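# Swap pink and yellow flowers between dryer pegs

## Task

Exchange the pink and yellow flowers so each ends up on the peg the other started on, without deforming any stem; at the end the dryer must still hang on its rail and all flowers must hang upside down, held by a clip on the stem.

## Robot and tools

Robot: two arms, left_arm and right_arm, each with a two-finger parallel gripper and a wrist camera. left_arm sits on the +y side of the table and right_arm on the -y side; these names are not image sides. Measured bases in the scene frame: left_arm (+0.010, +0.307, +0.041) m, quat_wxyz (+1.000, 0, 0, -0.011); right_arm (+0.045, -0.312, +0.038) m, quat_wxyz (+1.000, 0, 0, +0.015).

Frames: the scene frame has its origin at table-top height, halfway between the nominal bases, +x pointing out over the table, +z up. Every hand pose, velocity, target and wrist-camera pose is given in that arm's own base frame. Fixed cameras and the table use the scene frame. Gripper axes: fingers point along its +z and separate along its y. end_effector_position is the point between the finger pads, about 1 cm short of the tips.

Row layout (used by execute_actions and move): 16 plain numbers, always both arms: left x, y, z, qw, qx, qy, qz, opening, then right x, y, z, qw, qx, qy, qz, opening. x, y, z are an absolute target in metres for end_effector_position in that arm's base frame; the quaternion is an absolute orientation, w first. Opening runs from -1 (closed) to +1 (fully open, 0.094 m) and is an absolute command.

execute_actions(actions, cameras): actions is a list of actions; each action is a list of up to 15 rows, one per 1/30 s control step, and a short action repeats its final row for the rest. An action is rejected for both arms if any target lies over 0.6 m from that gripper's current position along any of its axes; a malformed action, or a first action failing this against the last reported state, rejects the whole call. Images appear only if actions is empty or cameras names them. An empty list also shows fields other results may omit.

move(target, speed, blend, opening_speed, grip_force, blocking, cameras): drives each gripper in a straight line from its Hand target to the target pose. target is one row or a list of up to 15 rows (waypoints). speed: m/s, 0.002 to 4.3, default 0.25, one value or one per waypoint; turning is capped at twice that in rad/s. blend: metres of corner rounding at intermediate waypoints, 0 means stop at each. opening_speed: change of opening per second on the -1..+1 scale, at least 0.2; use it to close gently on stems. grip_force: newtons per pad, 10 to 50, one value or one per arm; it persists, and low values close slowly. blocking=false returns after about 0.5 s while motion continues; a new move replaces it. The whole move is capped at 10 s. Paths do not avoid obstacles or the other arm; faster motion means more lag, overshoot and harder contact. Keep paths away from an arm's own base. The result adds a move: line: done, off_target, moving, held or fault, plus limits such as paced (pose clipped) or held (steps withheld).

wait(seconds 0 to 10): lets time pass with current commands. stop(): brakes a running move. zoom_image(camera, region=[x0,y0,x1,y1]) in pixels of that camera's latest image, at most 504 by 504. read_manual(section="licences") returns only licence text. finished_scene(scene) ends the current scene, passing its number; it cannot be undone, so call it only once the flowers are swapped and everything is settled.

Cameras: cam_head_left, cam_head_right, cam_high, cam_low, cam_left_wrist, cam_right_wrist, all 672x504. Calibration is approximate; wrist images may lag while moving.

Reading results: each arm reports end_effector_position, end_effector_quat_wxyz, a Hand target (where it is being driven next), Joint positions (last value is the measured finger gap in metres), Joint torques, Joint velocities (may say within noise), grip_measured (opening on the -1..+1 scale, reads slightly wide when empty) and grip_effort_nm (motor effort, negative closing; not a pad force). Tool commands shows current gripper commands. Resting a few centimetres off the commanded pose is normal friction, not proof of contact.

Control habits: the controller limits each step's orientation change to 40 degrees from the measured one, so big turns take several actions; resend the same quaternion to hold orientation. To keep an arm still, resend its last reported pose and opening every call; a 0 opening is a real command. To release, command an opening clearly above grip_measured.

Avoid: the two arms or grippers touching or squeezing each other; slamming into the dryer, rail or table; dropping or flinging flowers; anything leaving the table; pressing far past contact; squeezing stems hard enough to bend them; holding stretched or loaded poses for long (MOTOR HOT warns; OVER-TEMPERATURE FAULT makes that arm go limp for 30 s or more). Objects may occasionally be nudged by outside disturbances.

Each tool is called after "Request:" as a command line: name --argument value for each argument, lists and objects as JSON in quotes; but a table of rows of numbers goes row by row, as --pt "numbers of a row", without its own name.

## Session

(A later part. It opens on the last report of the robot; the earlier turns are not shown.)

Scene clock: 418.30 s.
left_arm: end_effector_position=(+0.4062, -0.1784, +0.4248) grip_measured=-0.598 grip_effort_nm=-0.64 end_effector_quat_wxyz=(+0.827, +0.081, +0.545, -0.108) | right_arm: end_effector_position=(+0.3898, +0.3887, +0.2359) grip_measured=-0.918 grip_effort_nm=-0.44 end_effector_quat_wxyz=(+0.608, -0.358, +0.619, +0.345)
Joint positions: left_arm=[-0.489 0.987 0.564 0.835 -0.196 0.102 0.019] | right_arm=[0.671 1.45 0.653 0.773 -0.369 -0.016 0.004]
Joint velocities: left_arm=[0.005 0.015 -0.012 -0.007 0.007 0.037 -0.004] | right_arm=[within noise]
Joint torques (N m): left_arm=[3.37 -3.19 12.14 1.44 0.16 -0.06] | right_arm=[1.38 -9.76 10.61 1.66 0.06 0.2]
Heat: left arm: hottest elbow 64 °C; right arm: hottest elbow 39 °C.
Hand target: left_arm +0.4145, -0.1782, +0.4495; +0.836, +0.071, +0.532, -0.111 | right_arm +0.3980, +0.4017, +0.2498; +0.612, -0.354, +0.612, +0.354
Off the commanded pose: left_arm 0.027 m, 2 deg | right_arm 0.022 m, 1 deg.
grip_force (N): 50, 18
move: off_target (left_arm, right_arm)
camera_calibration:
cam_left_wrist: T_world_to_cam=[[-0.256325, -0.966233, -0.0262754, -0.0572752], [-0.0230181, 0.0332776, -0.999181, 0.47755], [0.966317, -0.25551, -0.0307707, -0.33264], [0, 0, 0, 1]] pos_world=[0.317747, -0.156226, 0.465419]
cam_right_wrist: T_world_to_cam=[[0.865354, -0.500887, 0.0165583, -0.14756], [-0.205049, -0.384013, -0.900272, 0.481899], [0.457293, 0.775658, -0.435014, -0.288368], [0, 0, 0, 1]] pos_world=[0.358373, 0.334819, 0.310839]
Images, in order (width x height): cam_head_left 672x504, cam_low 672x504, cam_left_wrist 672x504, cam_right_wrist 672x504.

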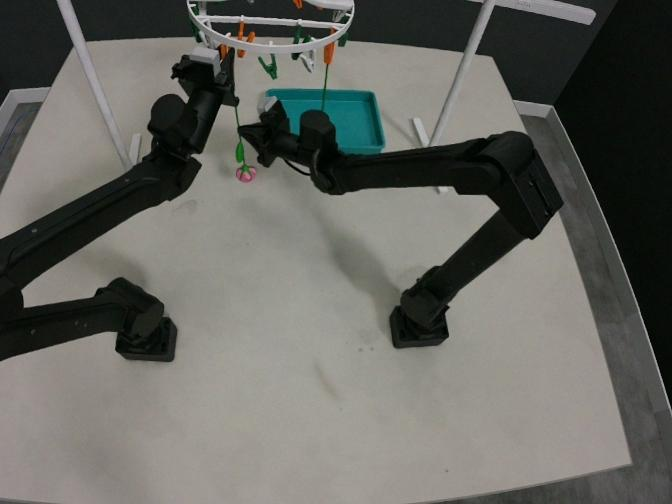

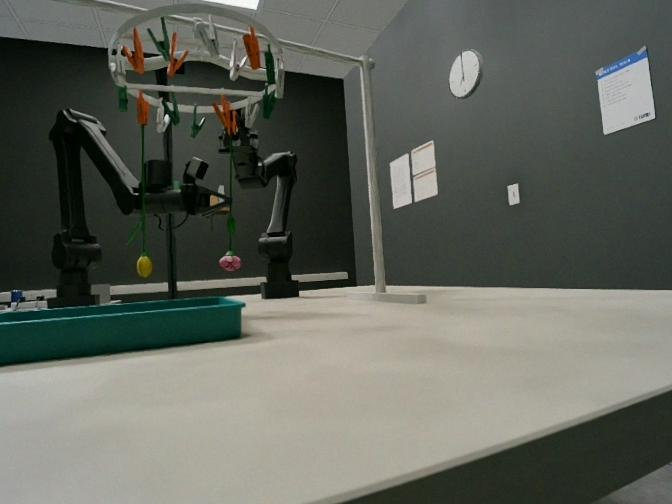

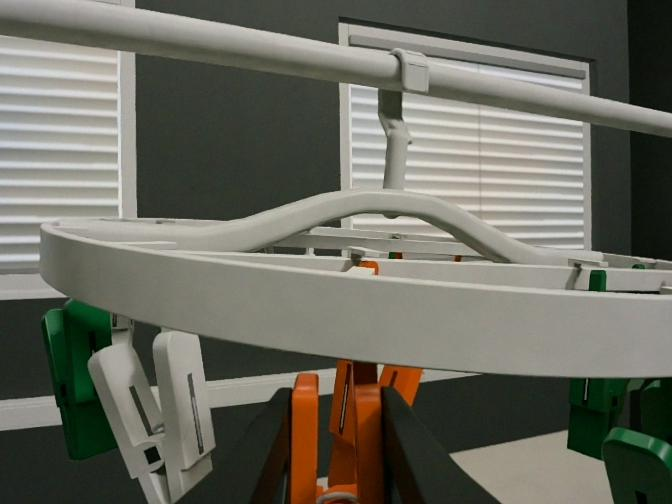

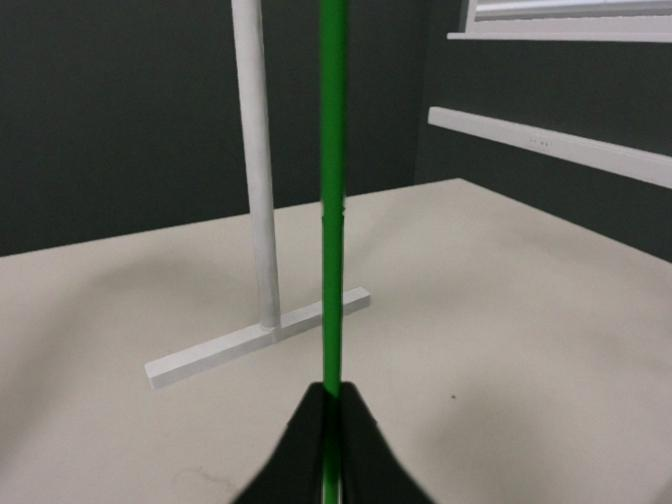

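Request:
move --target '[0.4161, -0.1788, 0.4500, 0.83676, 0.07107, 0.53306, -0.11156, -0.6, 0.3989, 0.4025, 0.2047, 0.6124, -0.3536, 0.6124, 0.3536, -0.96]' --speed 0.06 --cameras '["cam_left_wrist", "cam_head_right", "cam_low"]'

Request:
zoom_image --camera "cam_low" --region '[180, 70, 290, 290]'

Scene clock: 423.37 s.
left_arm: end_effector_position=(+0.4063, -0.1783, +0.4248) grip_measured=-0.597 grip_effort_nm=-0.62 end_effector_quat_wxyz=(+0.827, +0.080, +0.545, -0.108) | right_arm: end_effector_position=(+0.3986, +0.3957, +0.2027) grip_measured=-0.918 grip_effort_nm=-0.44 end_effector_quat_wxyz=(+0.611, -0.357, +0.616, +0.345)
Joint positions: left_arm=[-0.489 0.987 0.564 0.835 -0.195 0.101 0.019] | right_arm=[0.671 1.569 0.653 0.901 -0.369 -0.016 0.004]
Joint torques (N m): left_arm=[3.25 -3.19 12.16 1.4 0.14 -0.06] | right_arm=[1.44 -11.11 7.19 2.66 0.07 0.19]
Heat: left arm: hottest elbow 63 °C; right arm: hottest elbow 39 °C.
Hand target: left_arm +0.4145, -0.1781, +0.4495; +0.836, +0.071, +0.532, -0.111 | right_arm +0.3988, +0.4024, +0.2046; +0.612, -0.354, +0.613, +0.353
Off the commanded pose: left_arm 0.027 m, 2 deg | right_arm 0.007 m, 1 deg.
grip_force (N): 50, 18
move: off_target (left_arm)
camera_calibration:
cam_left_wrist: T_world_to_cam=[[-0.256441, -0.966208, -0.0260799, -0.0571063], [-0.0230667, 0.0330922, -0.999186, 0.477535], [0.966285, -0.255631, -0.0307734, -0.332693], [0, 0, 0, 1]] pos_world=[0.317846, -0.156026, 0.465419]
Images, in order (width x height): cam_head_right 672x504, cam_low 672x504, cam_left_wrist 672x504.

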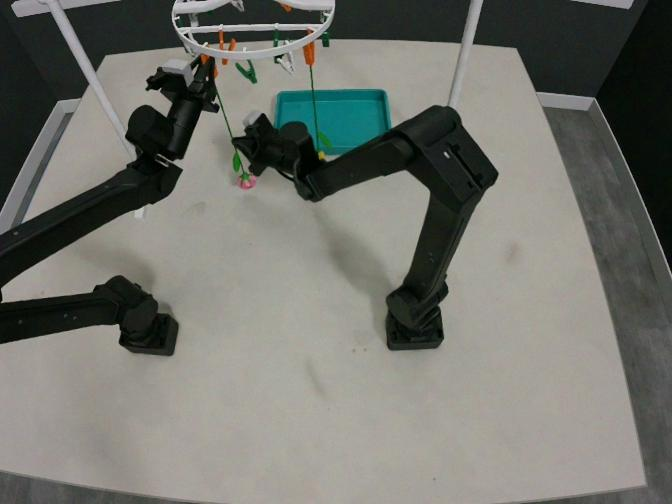

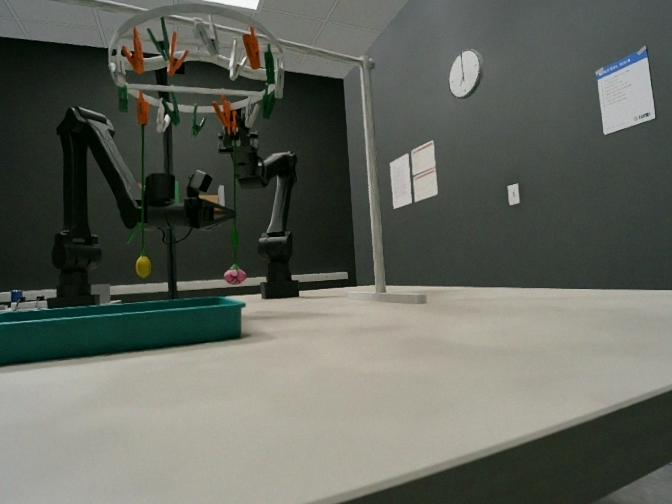

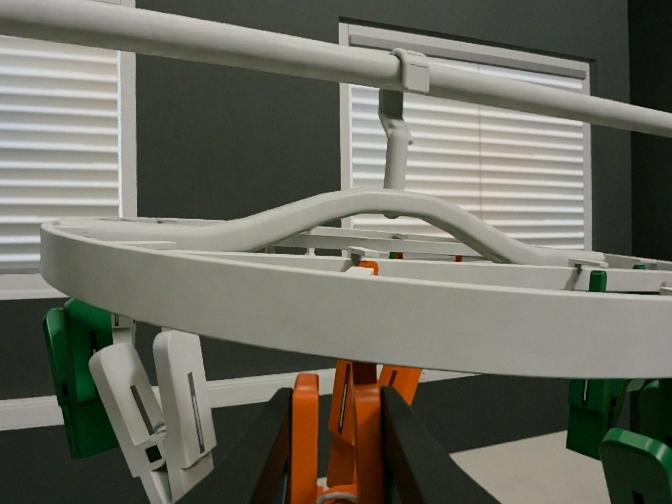

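Scaled by 2.291 from the camera's 672x504 image, which has a finer 960x720 frame.

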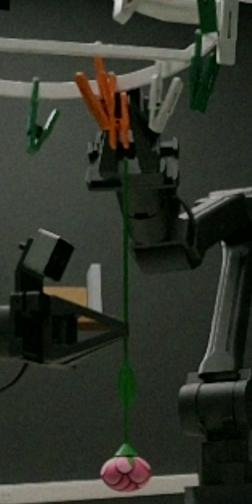

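Request:
move --pt "0.4161 -0.1788 0.4500 0.83676 0.07107 0.53306 -0.11156 -0.6 0.3960 0.4000 0.1870 0.6124 -0.3536 0.6124 0.3536 -0.96" --pt "0.4161 -0.1788 0.4500 0.83676 0.07107 0.53306 -0.11156 -0.6 0.3400 0.3030 0.1870 0.6124 -0.3536 0.6124 0.3536 -0.96" --pt "0.4161 -0.1788 0.4500 0.83676 0.07107 0.53306 -0.11156 0.4 0.3400 0.3030 0.1900 0.6124 -0.3536 0.6124 0.3536 -0.96" --pt "0.3530 -0.1600 0.4170 0.83676 0.07107 0.53306 -0.11156 0.4 0.3100 0.2600 0.2200 0.6124 -0.3536 0.6124 0.3536 -0.96" --speed '[0.06, 0.12, 0.12, 0.12]' --opening_speed 0.6 --cameras '["cam_left_wrist", "cam_right_wrist", "cam_head_left", "cam_low"]'

Scene clock: 444.63 s.
left_arm: end_effector_position=(+0.3567, -0.1582, +0.4136) grip_measured=+0.398 grip_effort_nm=0.05 end_effector_quat_wxyz=(+0.834, +0.068, +0.536, -0.112) | right_arm: end_effector_position=(+0.3111, +0.2647, +0.2246) grip_measured=-0.918 grip_effort_nm=-0.44 end_effector_quat_wxyz=(+0.618, -0.360, +0.604, +0.352)
Joint positions: left_arm=[-0.522 0.826 0.435 0.835 -0.238 0.104 0.066] | right_arm=[0.468 1.117 0.299 0.831 -0.587 -0.013 0.004]
Joint torques (N m): left_arm=[1.85 -3.02 8.39 1.52 -0.01 0.17] | right_arm=[-0.26 -4.72 6 1.55 -0.09 0.15]
Heat: left arm: hottest elbow 59 °C; right arm: hottest elbow 38 °C.
Hand target: left_arm +0.3531, -0.1599, +0.4170; +0.836, +0.071, +0.532, -0.111 | right_arm +0.3100, +0.2602, +0.2200; +0.612, -0.353, +0.612, +0.354
Off the commanded pose: left_arm 0.005 m, 1 deg | right_arm 0.007 m, 1 deg.
grip_force (N): 50, 18
move: done; target 3's new opening was sent with left_arm's hand 0.027 m and 2 deg from that target
camera_calibration:
cam_left_wrist: T_world_to_cam=[[-0.249001, -0.968496, -0.00373636, -0.0629576], [-0.00295311, 0.00461709, -0.999985, 0.4532], [0.968499, -0.248986, -0.00400974, -0.290763], [0, 0, 0, 1]] pos_world=[0.267266, -0.135463, 0.451792]
cam_right_wrist: T_world_to_cam=[[0.872307, -0.488118, 0.0286552, -0.149683], [-0.175401, -0.367084, -0.913501, 0.397194], [0.456416, 0.791827, -0.405826, -0.171627], [0, 0, 0, 1]] pos_world=[0.278571, 0.208639, 0.297476]
Images, in order (width x height): cam_head_left 672x504, cam_low 672x504, cam_left_wrist 672x504, cam_right_wrist 672x504.

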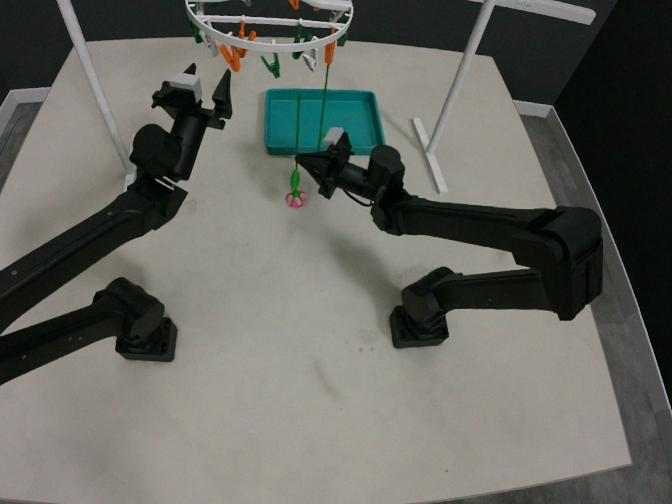

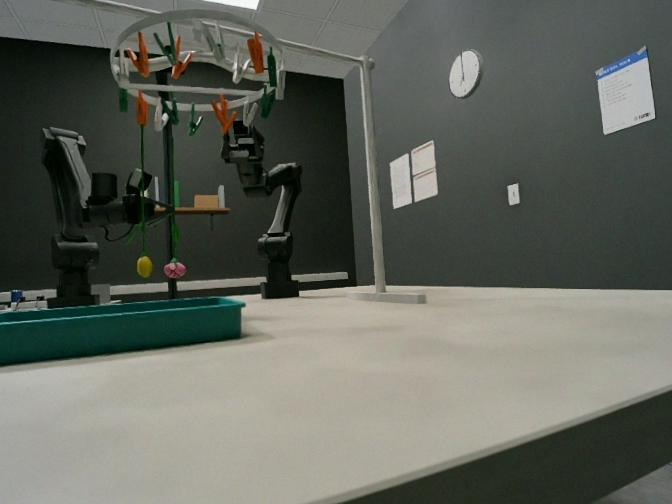

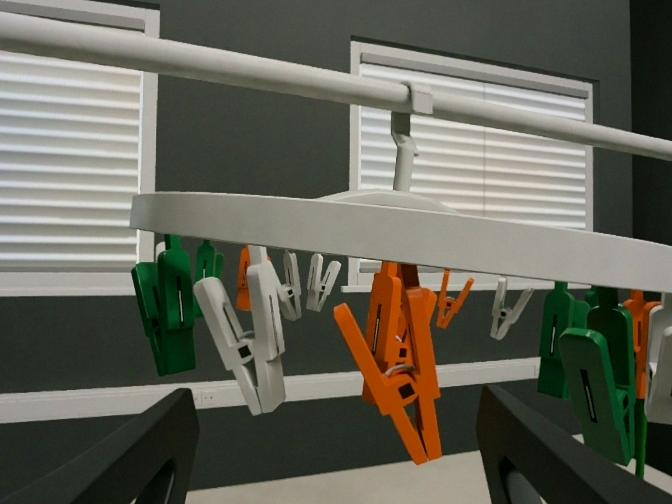

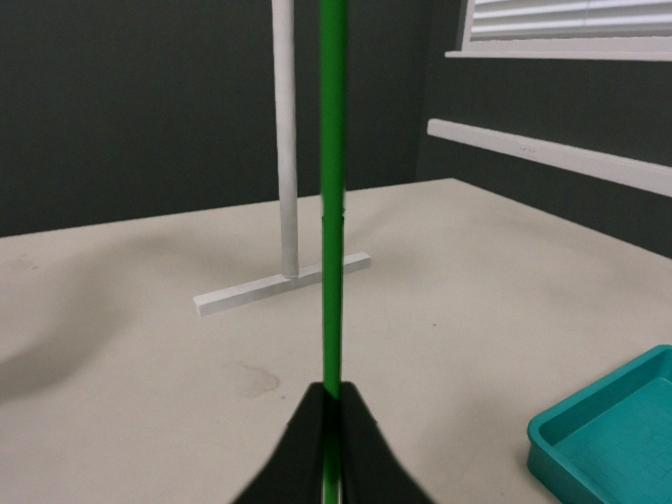

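Request:
move --pt "0.3530 -0.1600 0.4170 0.83676 0.07107 0.53306 -0.11156 0.4 0.250 0.262 0.215 0.33141 -0.46194 0.80010 0.19134 -0.96" --pt "0.3530 -0.1600 0.4170 0.83676 0.07107 0.53306 -0.11156 0.4 0.230 0.275 0.180 0 -0.2588 0.9659 0 -0.96" --pt "0.3530 -0.1600 0.4170 0.83676 0.07107 0.53306 -0.11156 0.4 0.2238 0.2856 0.120 0 0.015 0.9999 0 -0.96" --speed 0.35 --blend '[0.03, 0.03, 0]' --cameras '["cam_left_wrist", "cam_right_wrist", "cam_head_left", "cam_low"]'

Scene clock: 465.33 s.
left_arm: end_effector_position=(+0.3567, -0.1581, +0.4136) grip_measured=+0.398 grip_effort_nm=0.05 end_effector_quat_wxyz=(+0.834, +0.068, +0.536, -0.112) | right_arm: end_effector_position=(+0.2278, +0.2851, +0.1285) grip_measured=-0.918 grip_effort_nm=-0.44 end_effector_quat_wxyz=(+0.004, +0.011, +1.000, +0.006)
Joint positions: left_arm=[-0.522 0.826 0.435 0.835 -0.238 0.104 0.066] | right_arm=[0.897 1.35 0.979 -1.185 -0.002 0.92 0.004]
Joint torques (N m): left_arm=[1.85 -3.02 8.39 1.52 0 0.18] | right_arm=[1.44 -9 6.79 0.75 0.12 0.2]
Heat: left arm: hottest elbow 55 °C; right arm: hottest elbow 37 °C.
Hand target: left_arm +0.3531, -0.1599, +0.4170; +0.836, +0.071, +0.533, -0.111 | right_arm +0.2238, +0.2855, +0.1202; +0.000, +0.015, +1.000, +0.000
Off the commanded pose: left_arm 0.005 m, 1 deg | right_arm 0.009 m, 1 deg.
grip_force (N): 50, 18
move: done
camera_calibration:
cam_left_wrist: T_world_to_cam=[[-0.248696, -0.968575, -0.00361299, -0.0630091], [-0.00308292, 0.00452174, -0.999985, 0.453222], [0.968577, -0.248681, -0.00411058, -0.290673], [0, 0, 0, 1]] pos_world=[0.267266, -0.135363, 0.451792]
cam_right_wrist: T_world_to_cam=[[-0.0138913, -0.999733, -0.0184676, 0.289403], [-0.912857, 0.00514281, 0.408248, 0.194338], [-0.408044, 0.0225294, -0.912684, 0.292618], [0, 0, 0, 1]] pos_world=[0.300824, 0.281734, 0.193075]
Images, in order (width x height): cam_head_left 672x504, cam_low 672x504, cam_left_wrist 672x504, cam_right_wrist 672x504.

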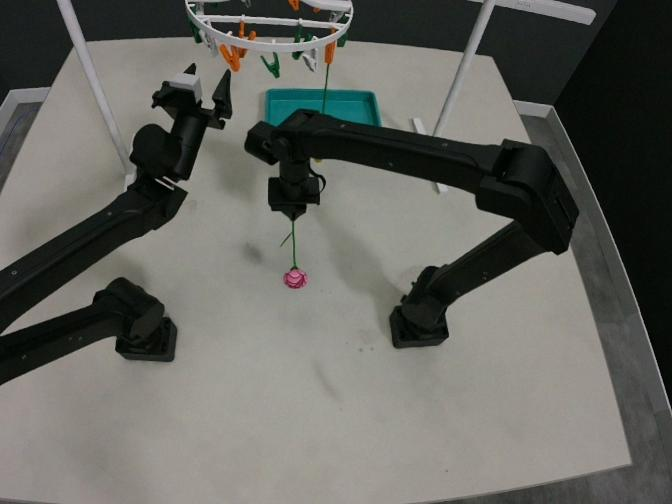

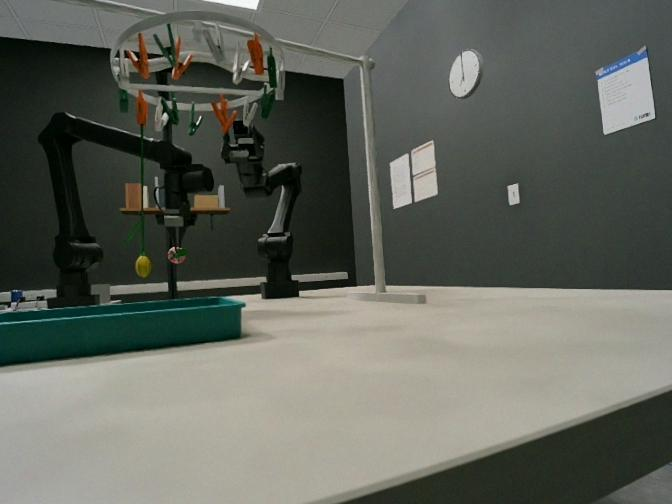

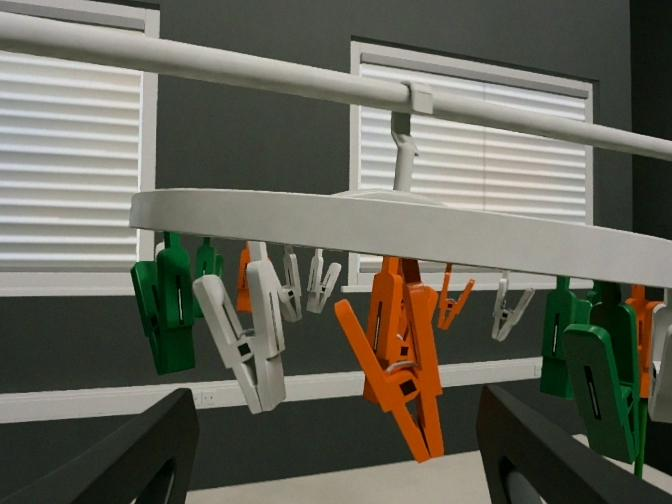

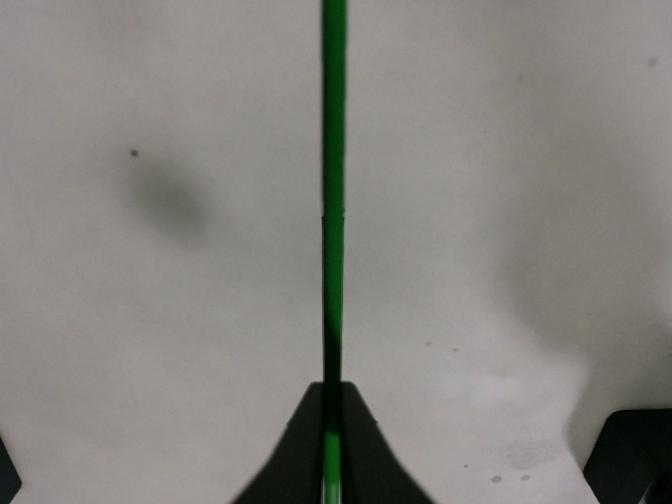

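Request:
move --target '[0.3530, -0.1600, 0.4170, 0.83676, 0.07107, 0.53306, -0.11156, 0.4, 0.2238, 0.2856, 0.000, -0.035, 0.015, 0.9993, 0, -0.96]' --speed 0.12 --cameras '["cam_right_wrist", "cam_head_right", "cam_low"]'

Request:
zoom_image --camera "cam_low" --region '[100, 180, 300, 320]'

Request:
zoom_image --camera "cam_head_right" --region '[200, 140, 360, 300]'

Scene clock: 500.07 s.
left_arm: end_effector_position=(+0.3567, -0.1581, +0.4136) grip_measured=+0.398 grip_effort_nm=0.05 end_effector_quat_wxyz=(+0.834, +0.068, +0.536, -0.112) | right_arm: end_effector_position=(+0.2232, +0.2903, +0.0066) grip_measured=-0.918 grip_effort_nm=-0.44 end_effector_quat_wxyz=(-0.031, +0.015, +0.999, +0.004)
Joint positions: left_arm=[-0.522 0.826 0.435 0.835 -0.238 0.104 0.066] | right_arm=[0.891 1.571 0.84 -0.872 -0.053 0.92 0.004]
Joint torques (N m): left_arm=[1.85 -3.02 8.4 1.54 -0.01 0.18] | right_arm=[-0.15 -10.93 5.34 0.59 -0.06 -0.06]
Heat: left arm: hottest elbow 51 °C; right arm: hottest elbow 36 °C.
Hand target: left_arm +0.3531, -0.1599, +0.4170; +0.836, +0.071, +0.533, -0.111 | right_arm +0.2237, +0.2856, +0.0001; -0.035, +0.015, +0.999, +0.000
Off the commanded pose: left_arm 0.005 m, 1 deg | right_arm 0.008 m, 1 deg.
grip_force (N): 50, 18
move: done
camera_calibration:
cam_right_wrist: T_world_to_cam=[[-0.0215291, -0.999688, -0.0126746, 0.294048], [-0.882373, 0.013039, 0.470369, 0.230437], [-0.470057, 0.0213104, -0.882379, 0.193391], [0, 0, 0, 1]] pos_world=[0.300567, 0.28683, 0.0659802]
Images, in order (width x height): cam_head_right 672x504, cam_low 672x504, cam_right_wrist 672x504.

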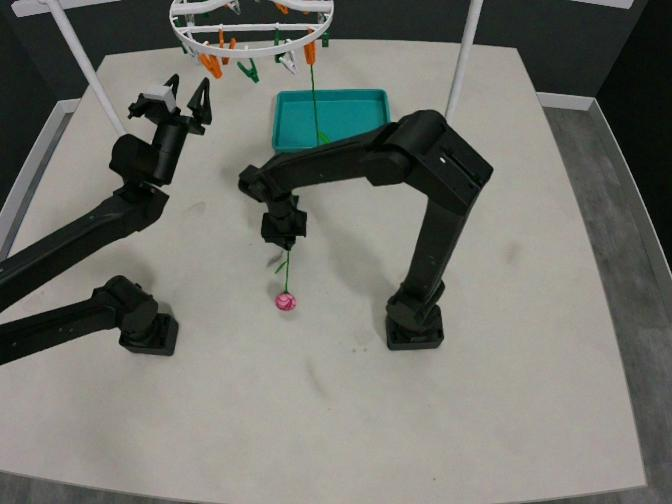

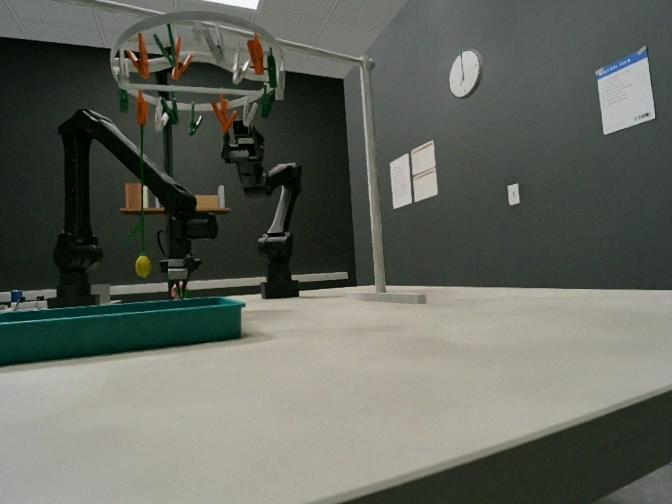

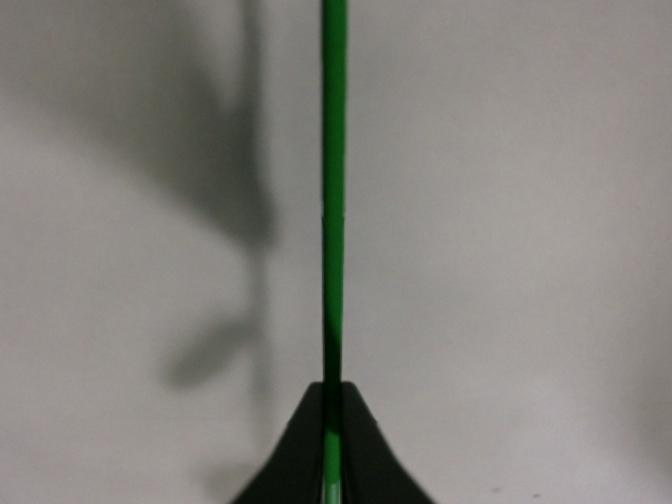

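Scaled by 2.520 from the camera's 672x504 image, which has a finer 960x720 frame.

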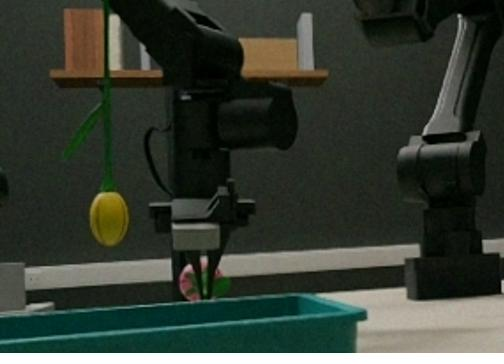

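Scaled by 3.150 from the camera's 672x504 image, which has a finer 960x720 frame.

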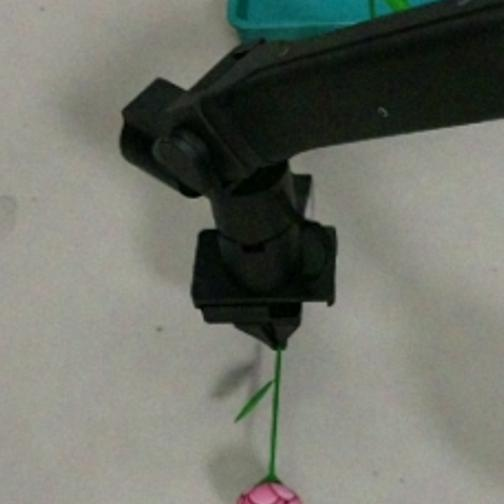

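Request:
move --target '[0.3530, -0.1600, 0.4170, 0.83676, 0.07107, 0.53306, -0.11156, 0.4, 0.2238, 0.2856, -0.0186, -0.035, 0.015, 0.9993, 0, -0.96]' --speed 0.06 --cameras '["cam_right_wrist", "cam_head_right", "cam_low"]'

Request:
zoom_image --camera "cam_low" --region '[100, 180, 300, 320]'

Request:
zoom_image --camera "cam_head_right" --region '[200, 180, 340, 320]'

Scene clock: 508.27 s.
left_arm: end_effector_position=(+0.3567, -0.1581, +0.4136) grip_measured=+0.398 grip_effort_nm=0.05 end_effector_quat_wxyz=(+0.834, +0.068, +0.536, -0.112) | right_arm: end_effector_position=(+0.2242, +0.2915, -0.0106) grip_measured=-0.918 grip_effort_nm=-0.44 end_effector_quat_wxyz=(-0.029, +0.015, +0.999, +0.005)
Joint positions: left_arm=[-0.522 0.826 0.435 0.835 -0.238 0.104 0.066] | right_arm=[0.891 1.608 0.825 -0.816 -0.053 0.92 0.004]
Joint torques (N m): left_arm=[1.79 -3.02 8.39 1.54 0 0.18] | right_arm=[-0.15 -10.99 5 0.72 -0.06 -0.05]
Heat: left arm: hottest elbow 50 °C; right arm: hottest elbow 35 °C.
Hand target: left_arm +0.3531, -0.1599, +0.4170; +0.836, +0.071, +0.533, -0.111 | right_arm +0.2236, +0.2856, -0.0183; -0.035, +0.015, +0.999, +0.000
Off the commanded pose: left_arm 0.005 m, 1 deg | right_arm 0.010 m, 1 deg.
grip_force (N): 50, 18
move: done
camera_calibration:
cam_right_wrist: T_world_to_cam=[[-0.021401, -0.999644, -0.015953, 0.294961], [-0.883599, 0.0114463, 0.468104, 0.240068], [-0.467755, 0.024114, -0.883529, 0.177298], [0, 0, 0, 1]] pos_world=[0.301369, 0.287833, 0.0489764]
Images, in order (width x height): cam_head_right 672x504, cam_low 672x504, cam_right_wrist 672x504.

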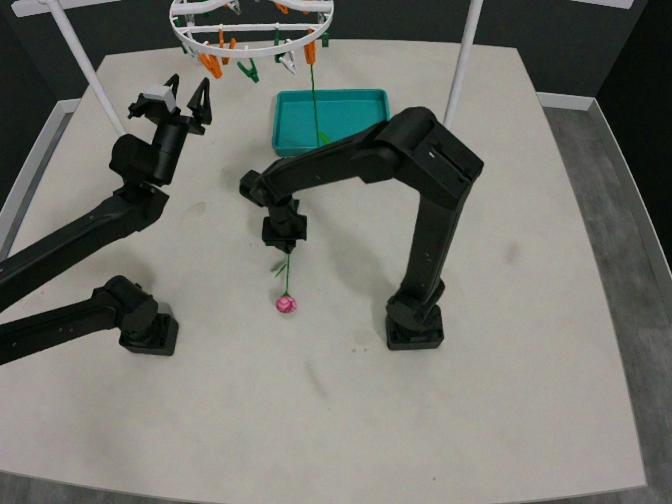

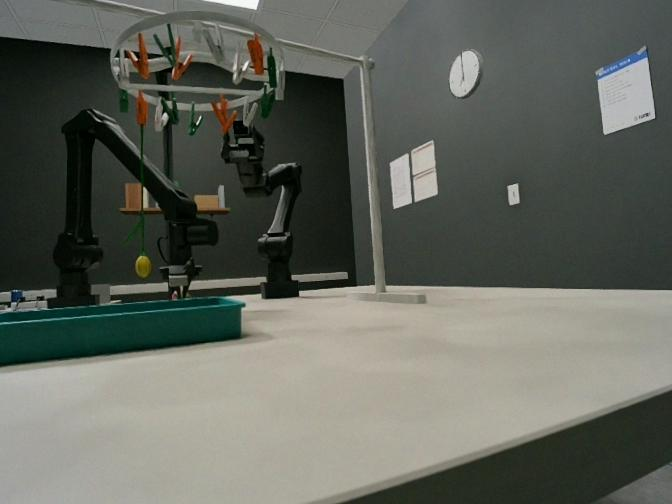

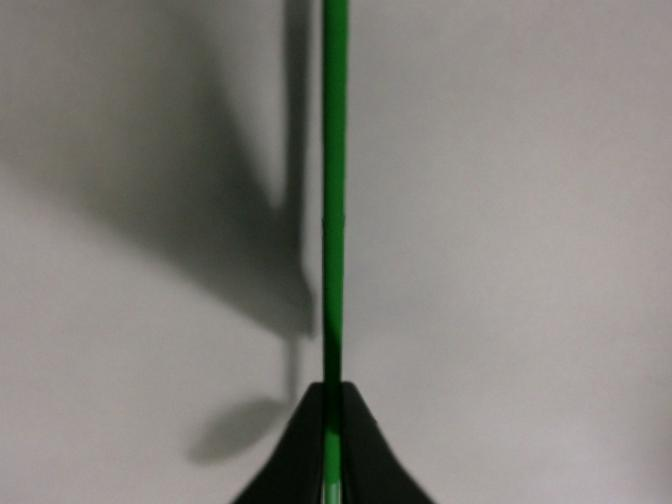

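Scaled by 2.520 from the camera's 672x504 image, which has a finer 960x720 frame.

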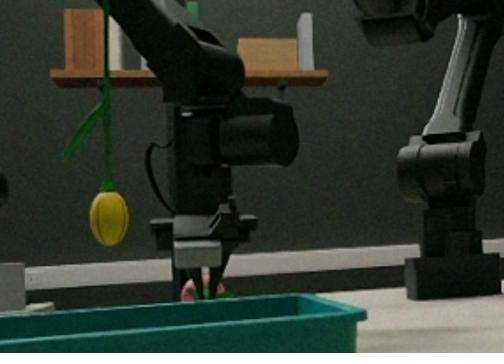

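Scaled by 3.600 from the camera's 672x504 image, which has a finer 960x720 frame.

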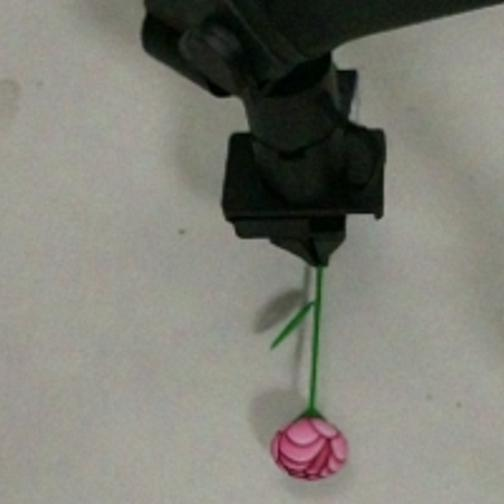

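Request:
move --pt "0.3530 -0.1600 0.4170 0.83676 0.07107 0.53306 -0.11156 0.4 0.2238 0.2856 -0.0200 -0.035 0.015 0.9993 0 -0.4" --pt "0.3530 -0.1600 0.4170 0.83676 0.07107 0.53306 -0.11156 0.4 0.2238 0.2856 0.1300 -0.035 0.015 0.9993 0 -0.4" --speed '[0.06, 0.15]' --opening_speed 0.6 --cameras '["cam_right_wrist", "cam_head_right", "cam_left_wrist"]'

Scene clock: 522.10 s.
left_arm: end_effector_position=(+0.3567, -0.1581, +0.4136) grip_measured=+0.398 grip_effort_nm=0.06 end_effector_quat_wxyz=(+0.834, +0.068, +0.536, -0.112) | right_arm: end_effector_position=(+0.2102, +0.2742, +0.1145) grip_measured=-0.401 grip_effort_nm=0.08 end_effector_quat_wxyz=(-0.046, +0.016, +0.999, -0.016)
Joint positions: left_arm=[-0.522 0.826 0.435 0.835 -0.238 0.104 0.066] | right_arm=[0.891 1.378 0.963 -1.237 -0.053 0.92 0.028]
Joint torques (N m): left_arm=[1.85 -3.02 8.39 1.54 -0.01 0.17] | right_arm=[-0.21 -10.11 10.76 -0.17 -0.03 -0.06]
Heat: left arm: hottest elbow 50 °C; right arm: hottest elbow 35 °C.
Hand target: left_arm +0.3531, -0.1599, +0.4170; +0.836, +0.071, +0.533, -0.111 | right_arm +0.2234, +0.2849, +0.1301; -0.035, +0.015, +0.999, +0.000
Off the commanded pose: left_arm 0.005 m, 1 deg | right_arm 0.024 m, 2 deg.
grip_force (N): 50, 18
move: off_target (right_arm)
camera_calibration:
cam_left_wrist: T_world_to_cam=[[-0.248696, -0.968575, -0.00361299, -0.0630091], [-0.00308292, 0.00452174, -0.999985, 0.453222], [0.968577, -0.248681, -0.00411058, -0.290673], [0, 0, 0, 1]] pos_world=[0.267266, -0.135363, 0.451792]
cam_right_wrist: T_world_to_cam=[[-0.0212867, -0.999437, 0.0259442, 0.274457], [-0.86751, 0.0313636, 0.49643, 0.15725], [-0.496964, -0.0119396, -0.867689, 0.295971], [0, 0, 0, 1]] pos_world=[0.289345, 0.272904, 0.171626]
Images, in order (width x height): cam_head_right 672x504, cam_left_wrist 672x504, cam_right_wrist 672x504.

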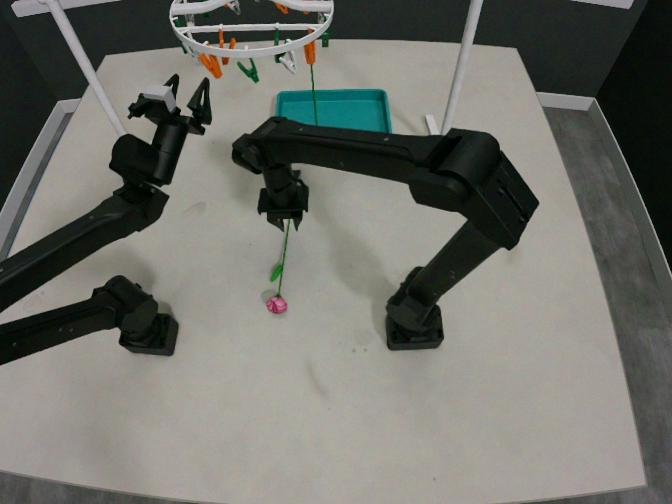

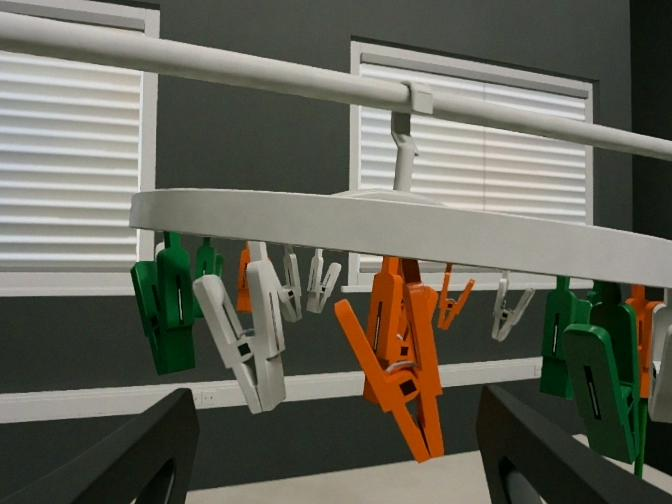

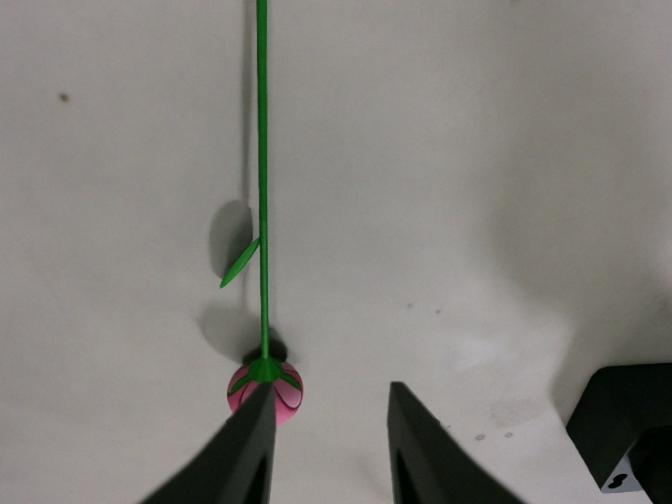

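Request:
move --pt "0.3530 -0.1600 0.4170 0.83676 0.07107 0.53306 -0.11156 0.4 0.300 0.120 0.290 0.6409 -0.2988 0.6409 0.2988 0.064" --pt "0.388 -0.336 0.212 0.68505 0.17522 0.68505 -0.17522 0.5 0.4117 0.1469 0.420 0.6823 -0.3158 0.4347 0.4958 0.064" --speed 0.3 --blend '[0.03, 0]' --cameras '["all"]'

Request:
zoom_image --camera "cam_right_wrist" --region '[200, 150, 500, 504]'

Scene clock: 550.43 s.
left_arm: end_effector_position=(+0.3795, -0.3217, +0.1941) grip_measured=+0.498 grip_effort_nm=0.05 end_effector_quat_wxyz=(+0.672, +0.185, +0.699, -0.159) | right_arm: end_effector_position=(+0.4053, +0.1430, +0.4044) grip_measured=+0.063 grip_effort_nm=0.08 end_effector_quat_wxyz=(+0.678, -0.304, +0.459, +0.487)
Joint positions: left_arm=[-0.813 1.417 0.475 0.893 -0.321 0.01 0.07] | right_arm=[-0.018 1.343 0.674 1.569 -1.045 0.868 0.05]
Joint torques (N m): left_arm=[2.08 -6.18 8.9 2.99 0.11 -0.07] | right_arm=[1.44 -7.41 10.28 1.37 0.53 0.19]
Heat: left arm: hottest elbow 49 °C; right arm: hottest elbow 39 °C.
Hand target: left_arm +0.3871, -0.3351, +0.2121; +0.685, +0.175, +0.685, -0.175 | right_arm +0.4108, +0.1469, +0.4200; +0.682, -0.313, +0.445, +0.489
Off the commanded pose: left_arm 0.024 m, 3 deg | right_arm 0.017 m, 3 deg.
joint sent to its limit (right arm) — joint 4 (wrist pitch), upper limit. The joint targets still meet the commanded pose.
grip_force (N): 50, 18
move: off_target (left_arm, right_arm); target 2's new opening was sent with left_arm's hand 0.024 m and 3 deg from that target
camera_calibration:
cam_left_wrist: T_world_to_cam=[[-0.468622, -0.882505, -0.0397208, -0.0984117], [-0.392283, 0.248174, -0.885734, 0.438465], [0.791522, -0.399493, -0.462491, -0.246704], [0, 0, 0, 1]] pos_world=[0.321156, -0.294221, 0.270356]
cam_right_wrist: T_world_to_cam=[[0.94039, -0.339131, -0.0256279, -0.323367], [-0.0322668, -0.0139513, -0.999382, 0.459516], [0.338564, 0.940636, -0.0240623, -0.173123], [0, 0, 0, 1]] pos_world=[0.377531, 0.0595934, 0.446779]

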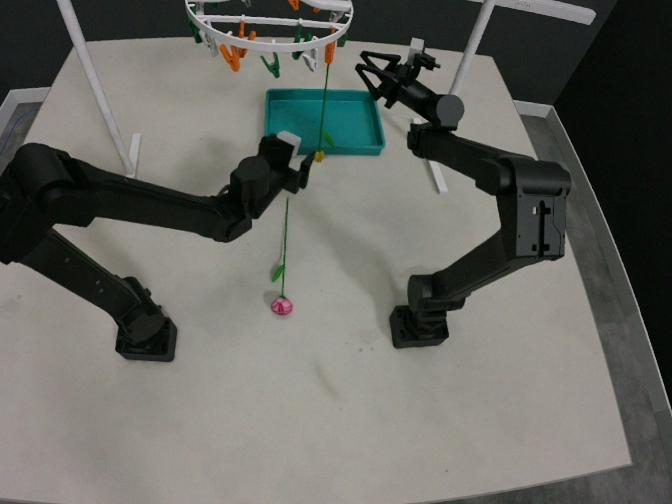

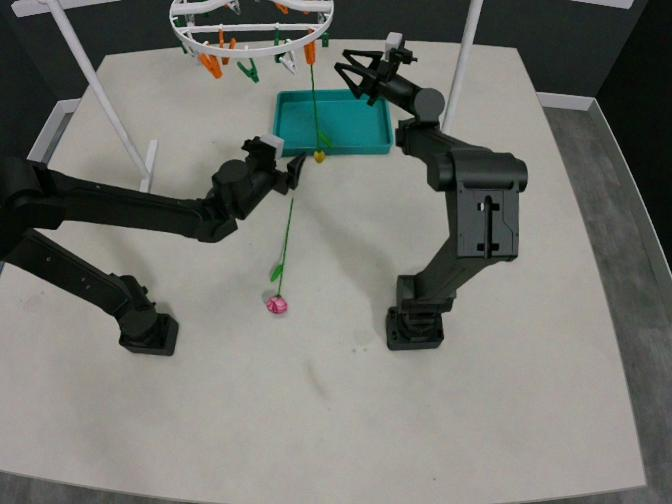

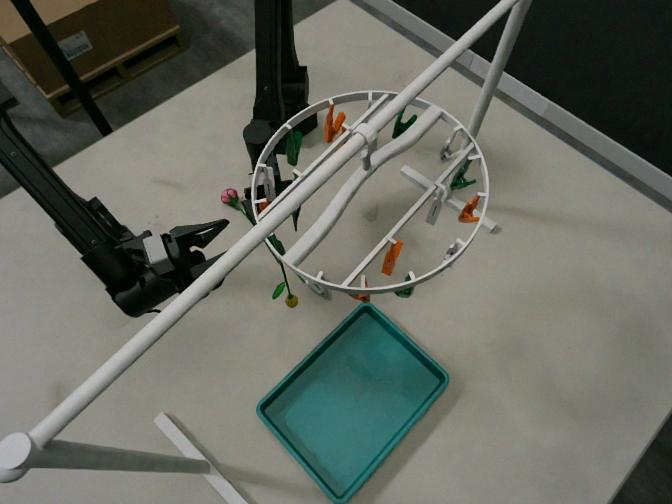

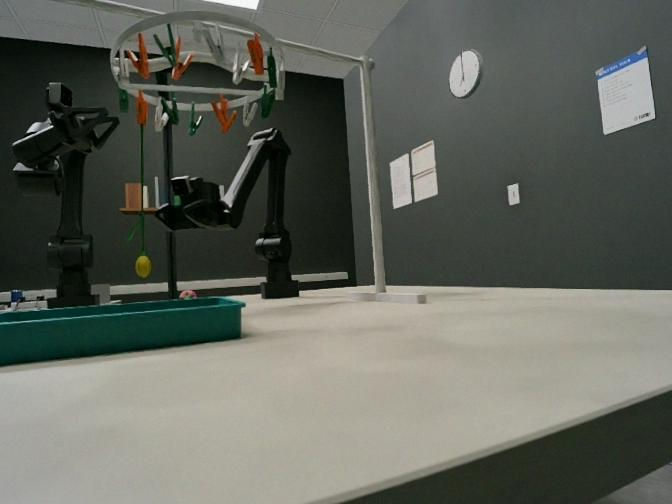

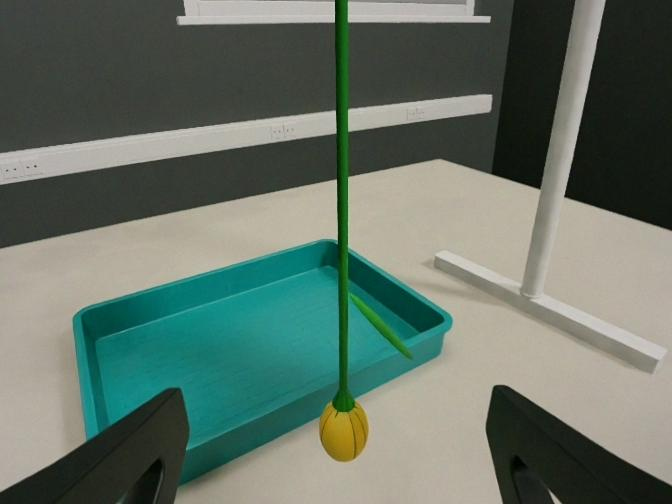

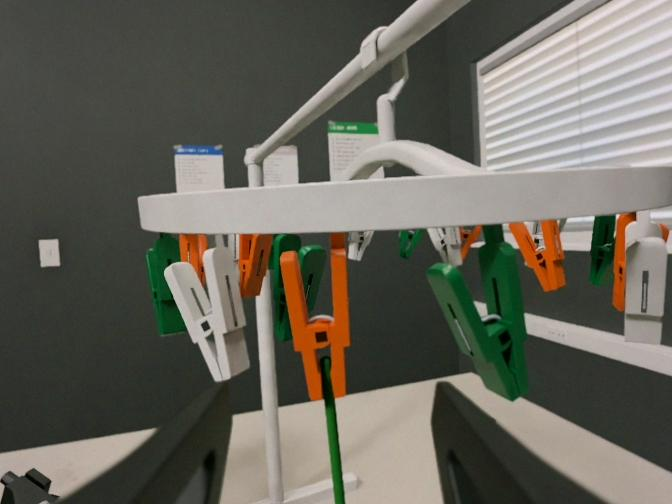

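Scaled by 1.424 from the camera's 672x504 image, which has a finer 960x720 frame.

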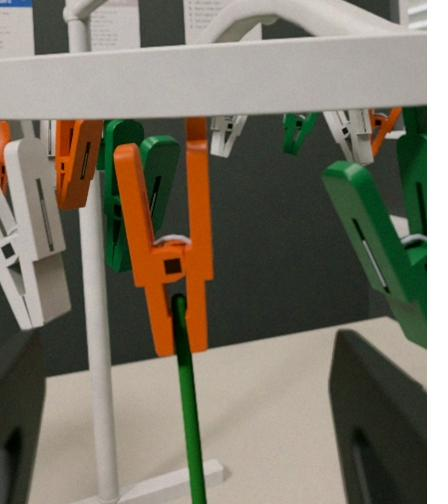

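Request:
move --target '[0.4408, -0.3643, 0.230, 0.68505, 0.17522, 0.68505, -0.17522, 0.5, 0.4240, 0.1988, 0.4405, 0.6823, -0.3158, 0.4347, 0.4958, 0.064]' --speed 0.1 --cameras '["cam_left_wrist", "cam_right_wrist"]'

Request:
zoom_image --camera "cam_right_wrist" --region '[200, 200, 480, 504]'

Scene clock: 579.47 s.
left_arm: end_effector_position=(+0.4263, -0.3568, +0.2180) grip_measured=+0.498 grip_effort_nm=0.05 end_effector_quat_wxyz=(+0.679, +0.185, +0.690, -0.170) | right_arm: end_effector_position=(+0.4186, +0.1941, +0.4199) grip_measured=+0.063 grip_effort_nm=0.07 end_effector_quat_wxyz=(+0.670, -0.302, +0.453, +0.504)
Joint positions: left_arm=[-0.781 1.502 0.641 0.84 -0.273 0.01 0.07] | right_arm=[0.121 1.343 0.736 1.395 -0.96 0.745 0.05]
Joint torques (N m): left_arm=[3.25 -7.94 9.65 1.72 0.14 -0.06] | right_arm=[1.26 -9.35 10.93 0.73 0.47 -0.12]
Heat: left arm: hottest elbow 49 °C; right arm: hottest elbow 40 °C.
Hand target: left_arm +0.4401, -0.3635, +0.2300; +0.685, +0.175, +0.685, -0.175 | right_arm +0.4228, +0.1984, +0.4403; +0.682, -0.316, +0.434, +0.496
Off the commanded pose: left_arm 0.020 m, 2 deg | right_arm 0.022 m, 3 deg.
grip_force (N): 50, 18
move: off_target (left_arm, right_arm)
camera_calibration:
cam_left_wrist: T_world_to_cam=[[-0.481686, -0.875843, -0.0296137, -0.100833], [-0.371833, 0.234863, -0.898098, 0.475963], [0.793548, -0.42159, -0.438798, -0.300735], [0, 0, 0, 1]] pos_world=[0.367056, -0.326886, 0.292514]
cam_right_wrist: T_world_to_cam=[[0.950615, -0.307628, -0.0411912, -0.322012], [-0.0419786, 0.00406021, -0.99911, 0.476557], [0.307521, 0.951498, -0.0090541, -0.220837], [0, 0, 0, 1]] pos_world=[0.394027, 0.109131, 0.46087]
Images, in order (width x height): cam_left_wrist 672x504, cam_right_wrist 672x504.

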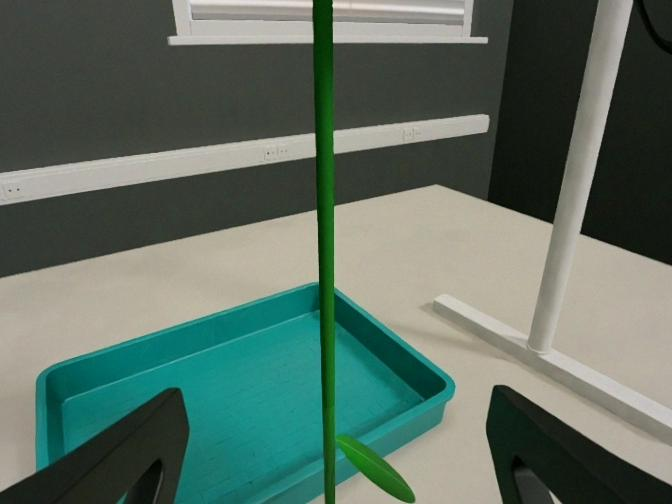

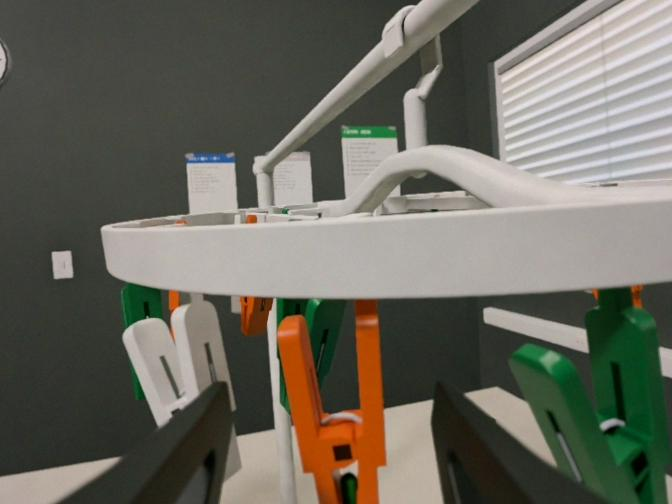

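Scaled by 1.658 from the camera's 672x504 image, which has a finer 960x720 frame.

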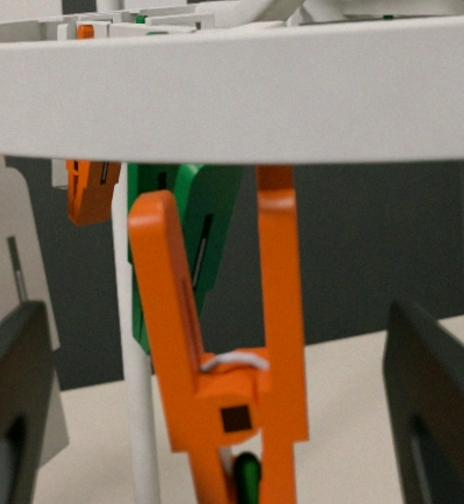

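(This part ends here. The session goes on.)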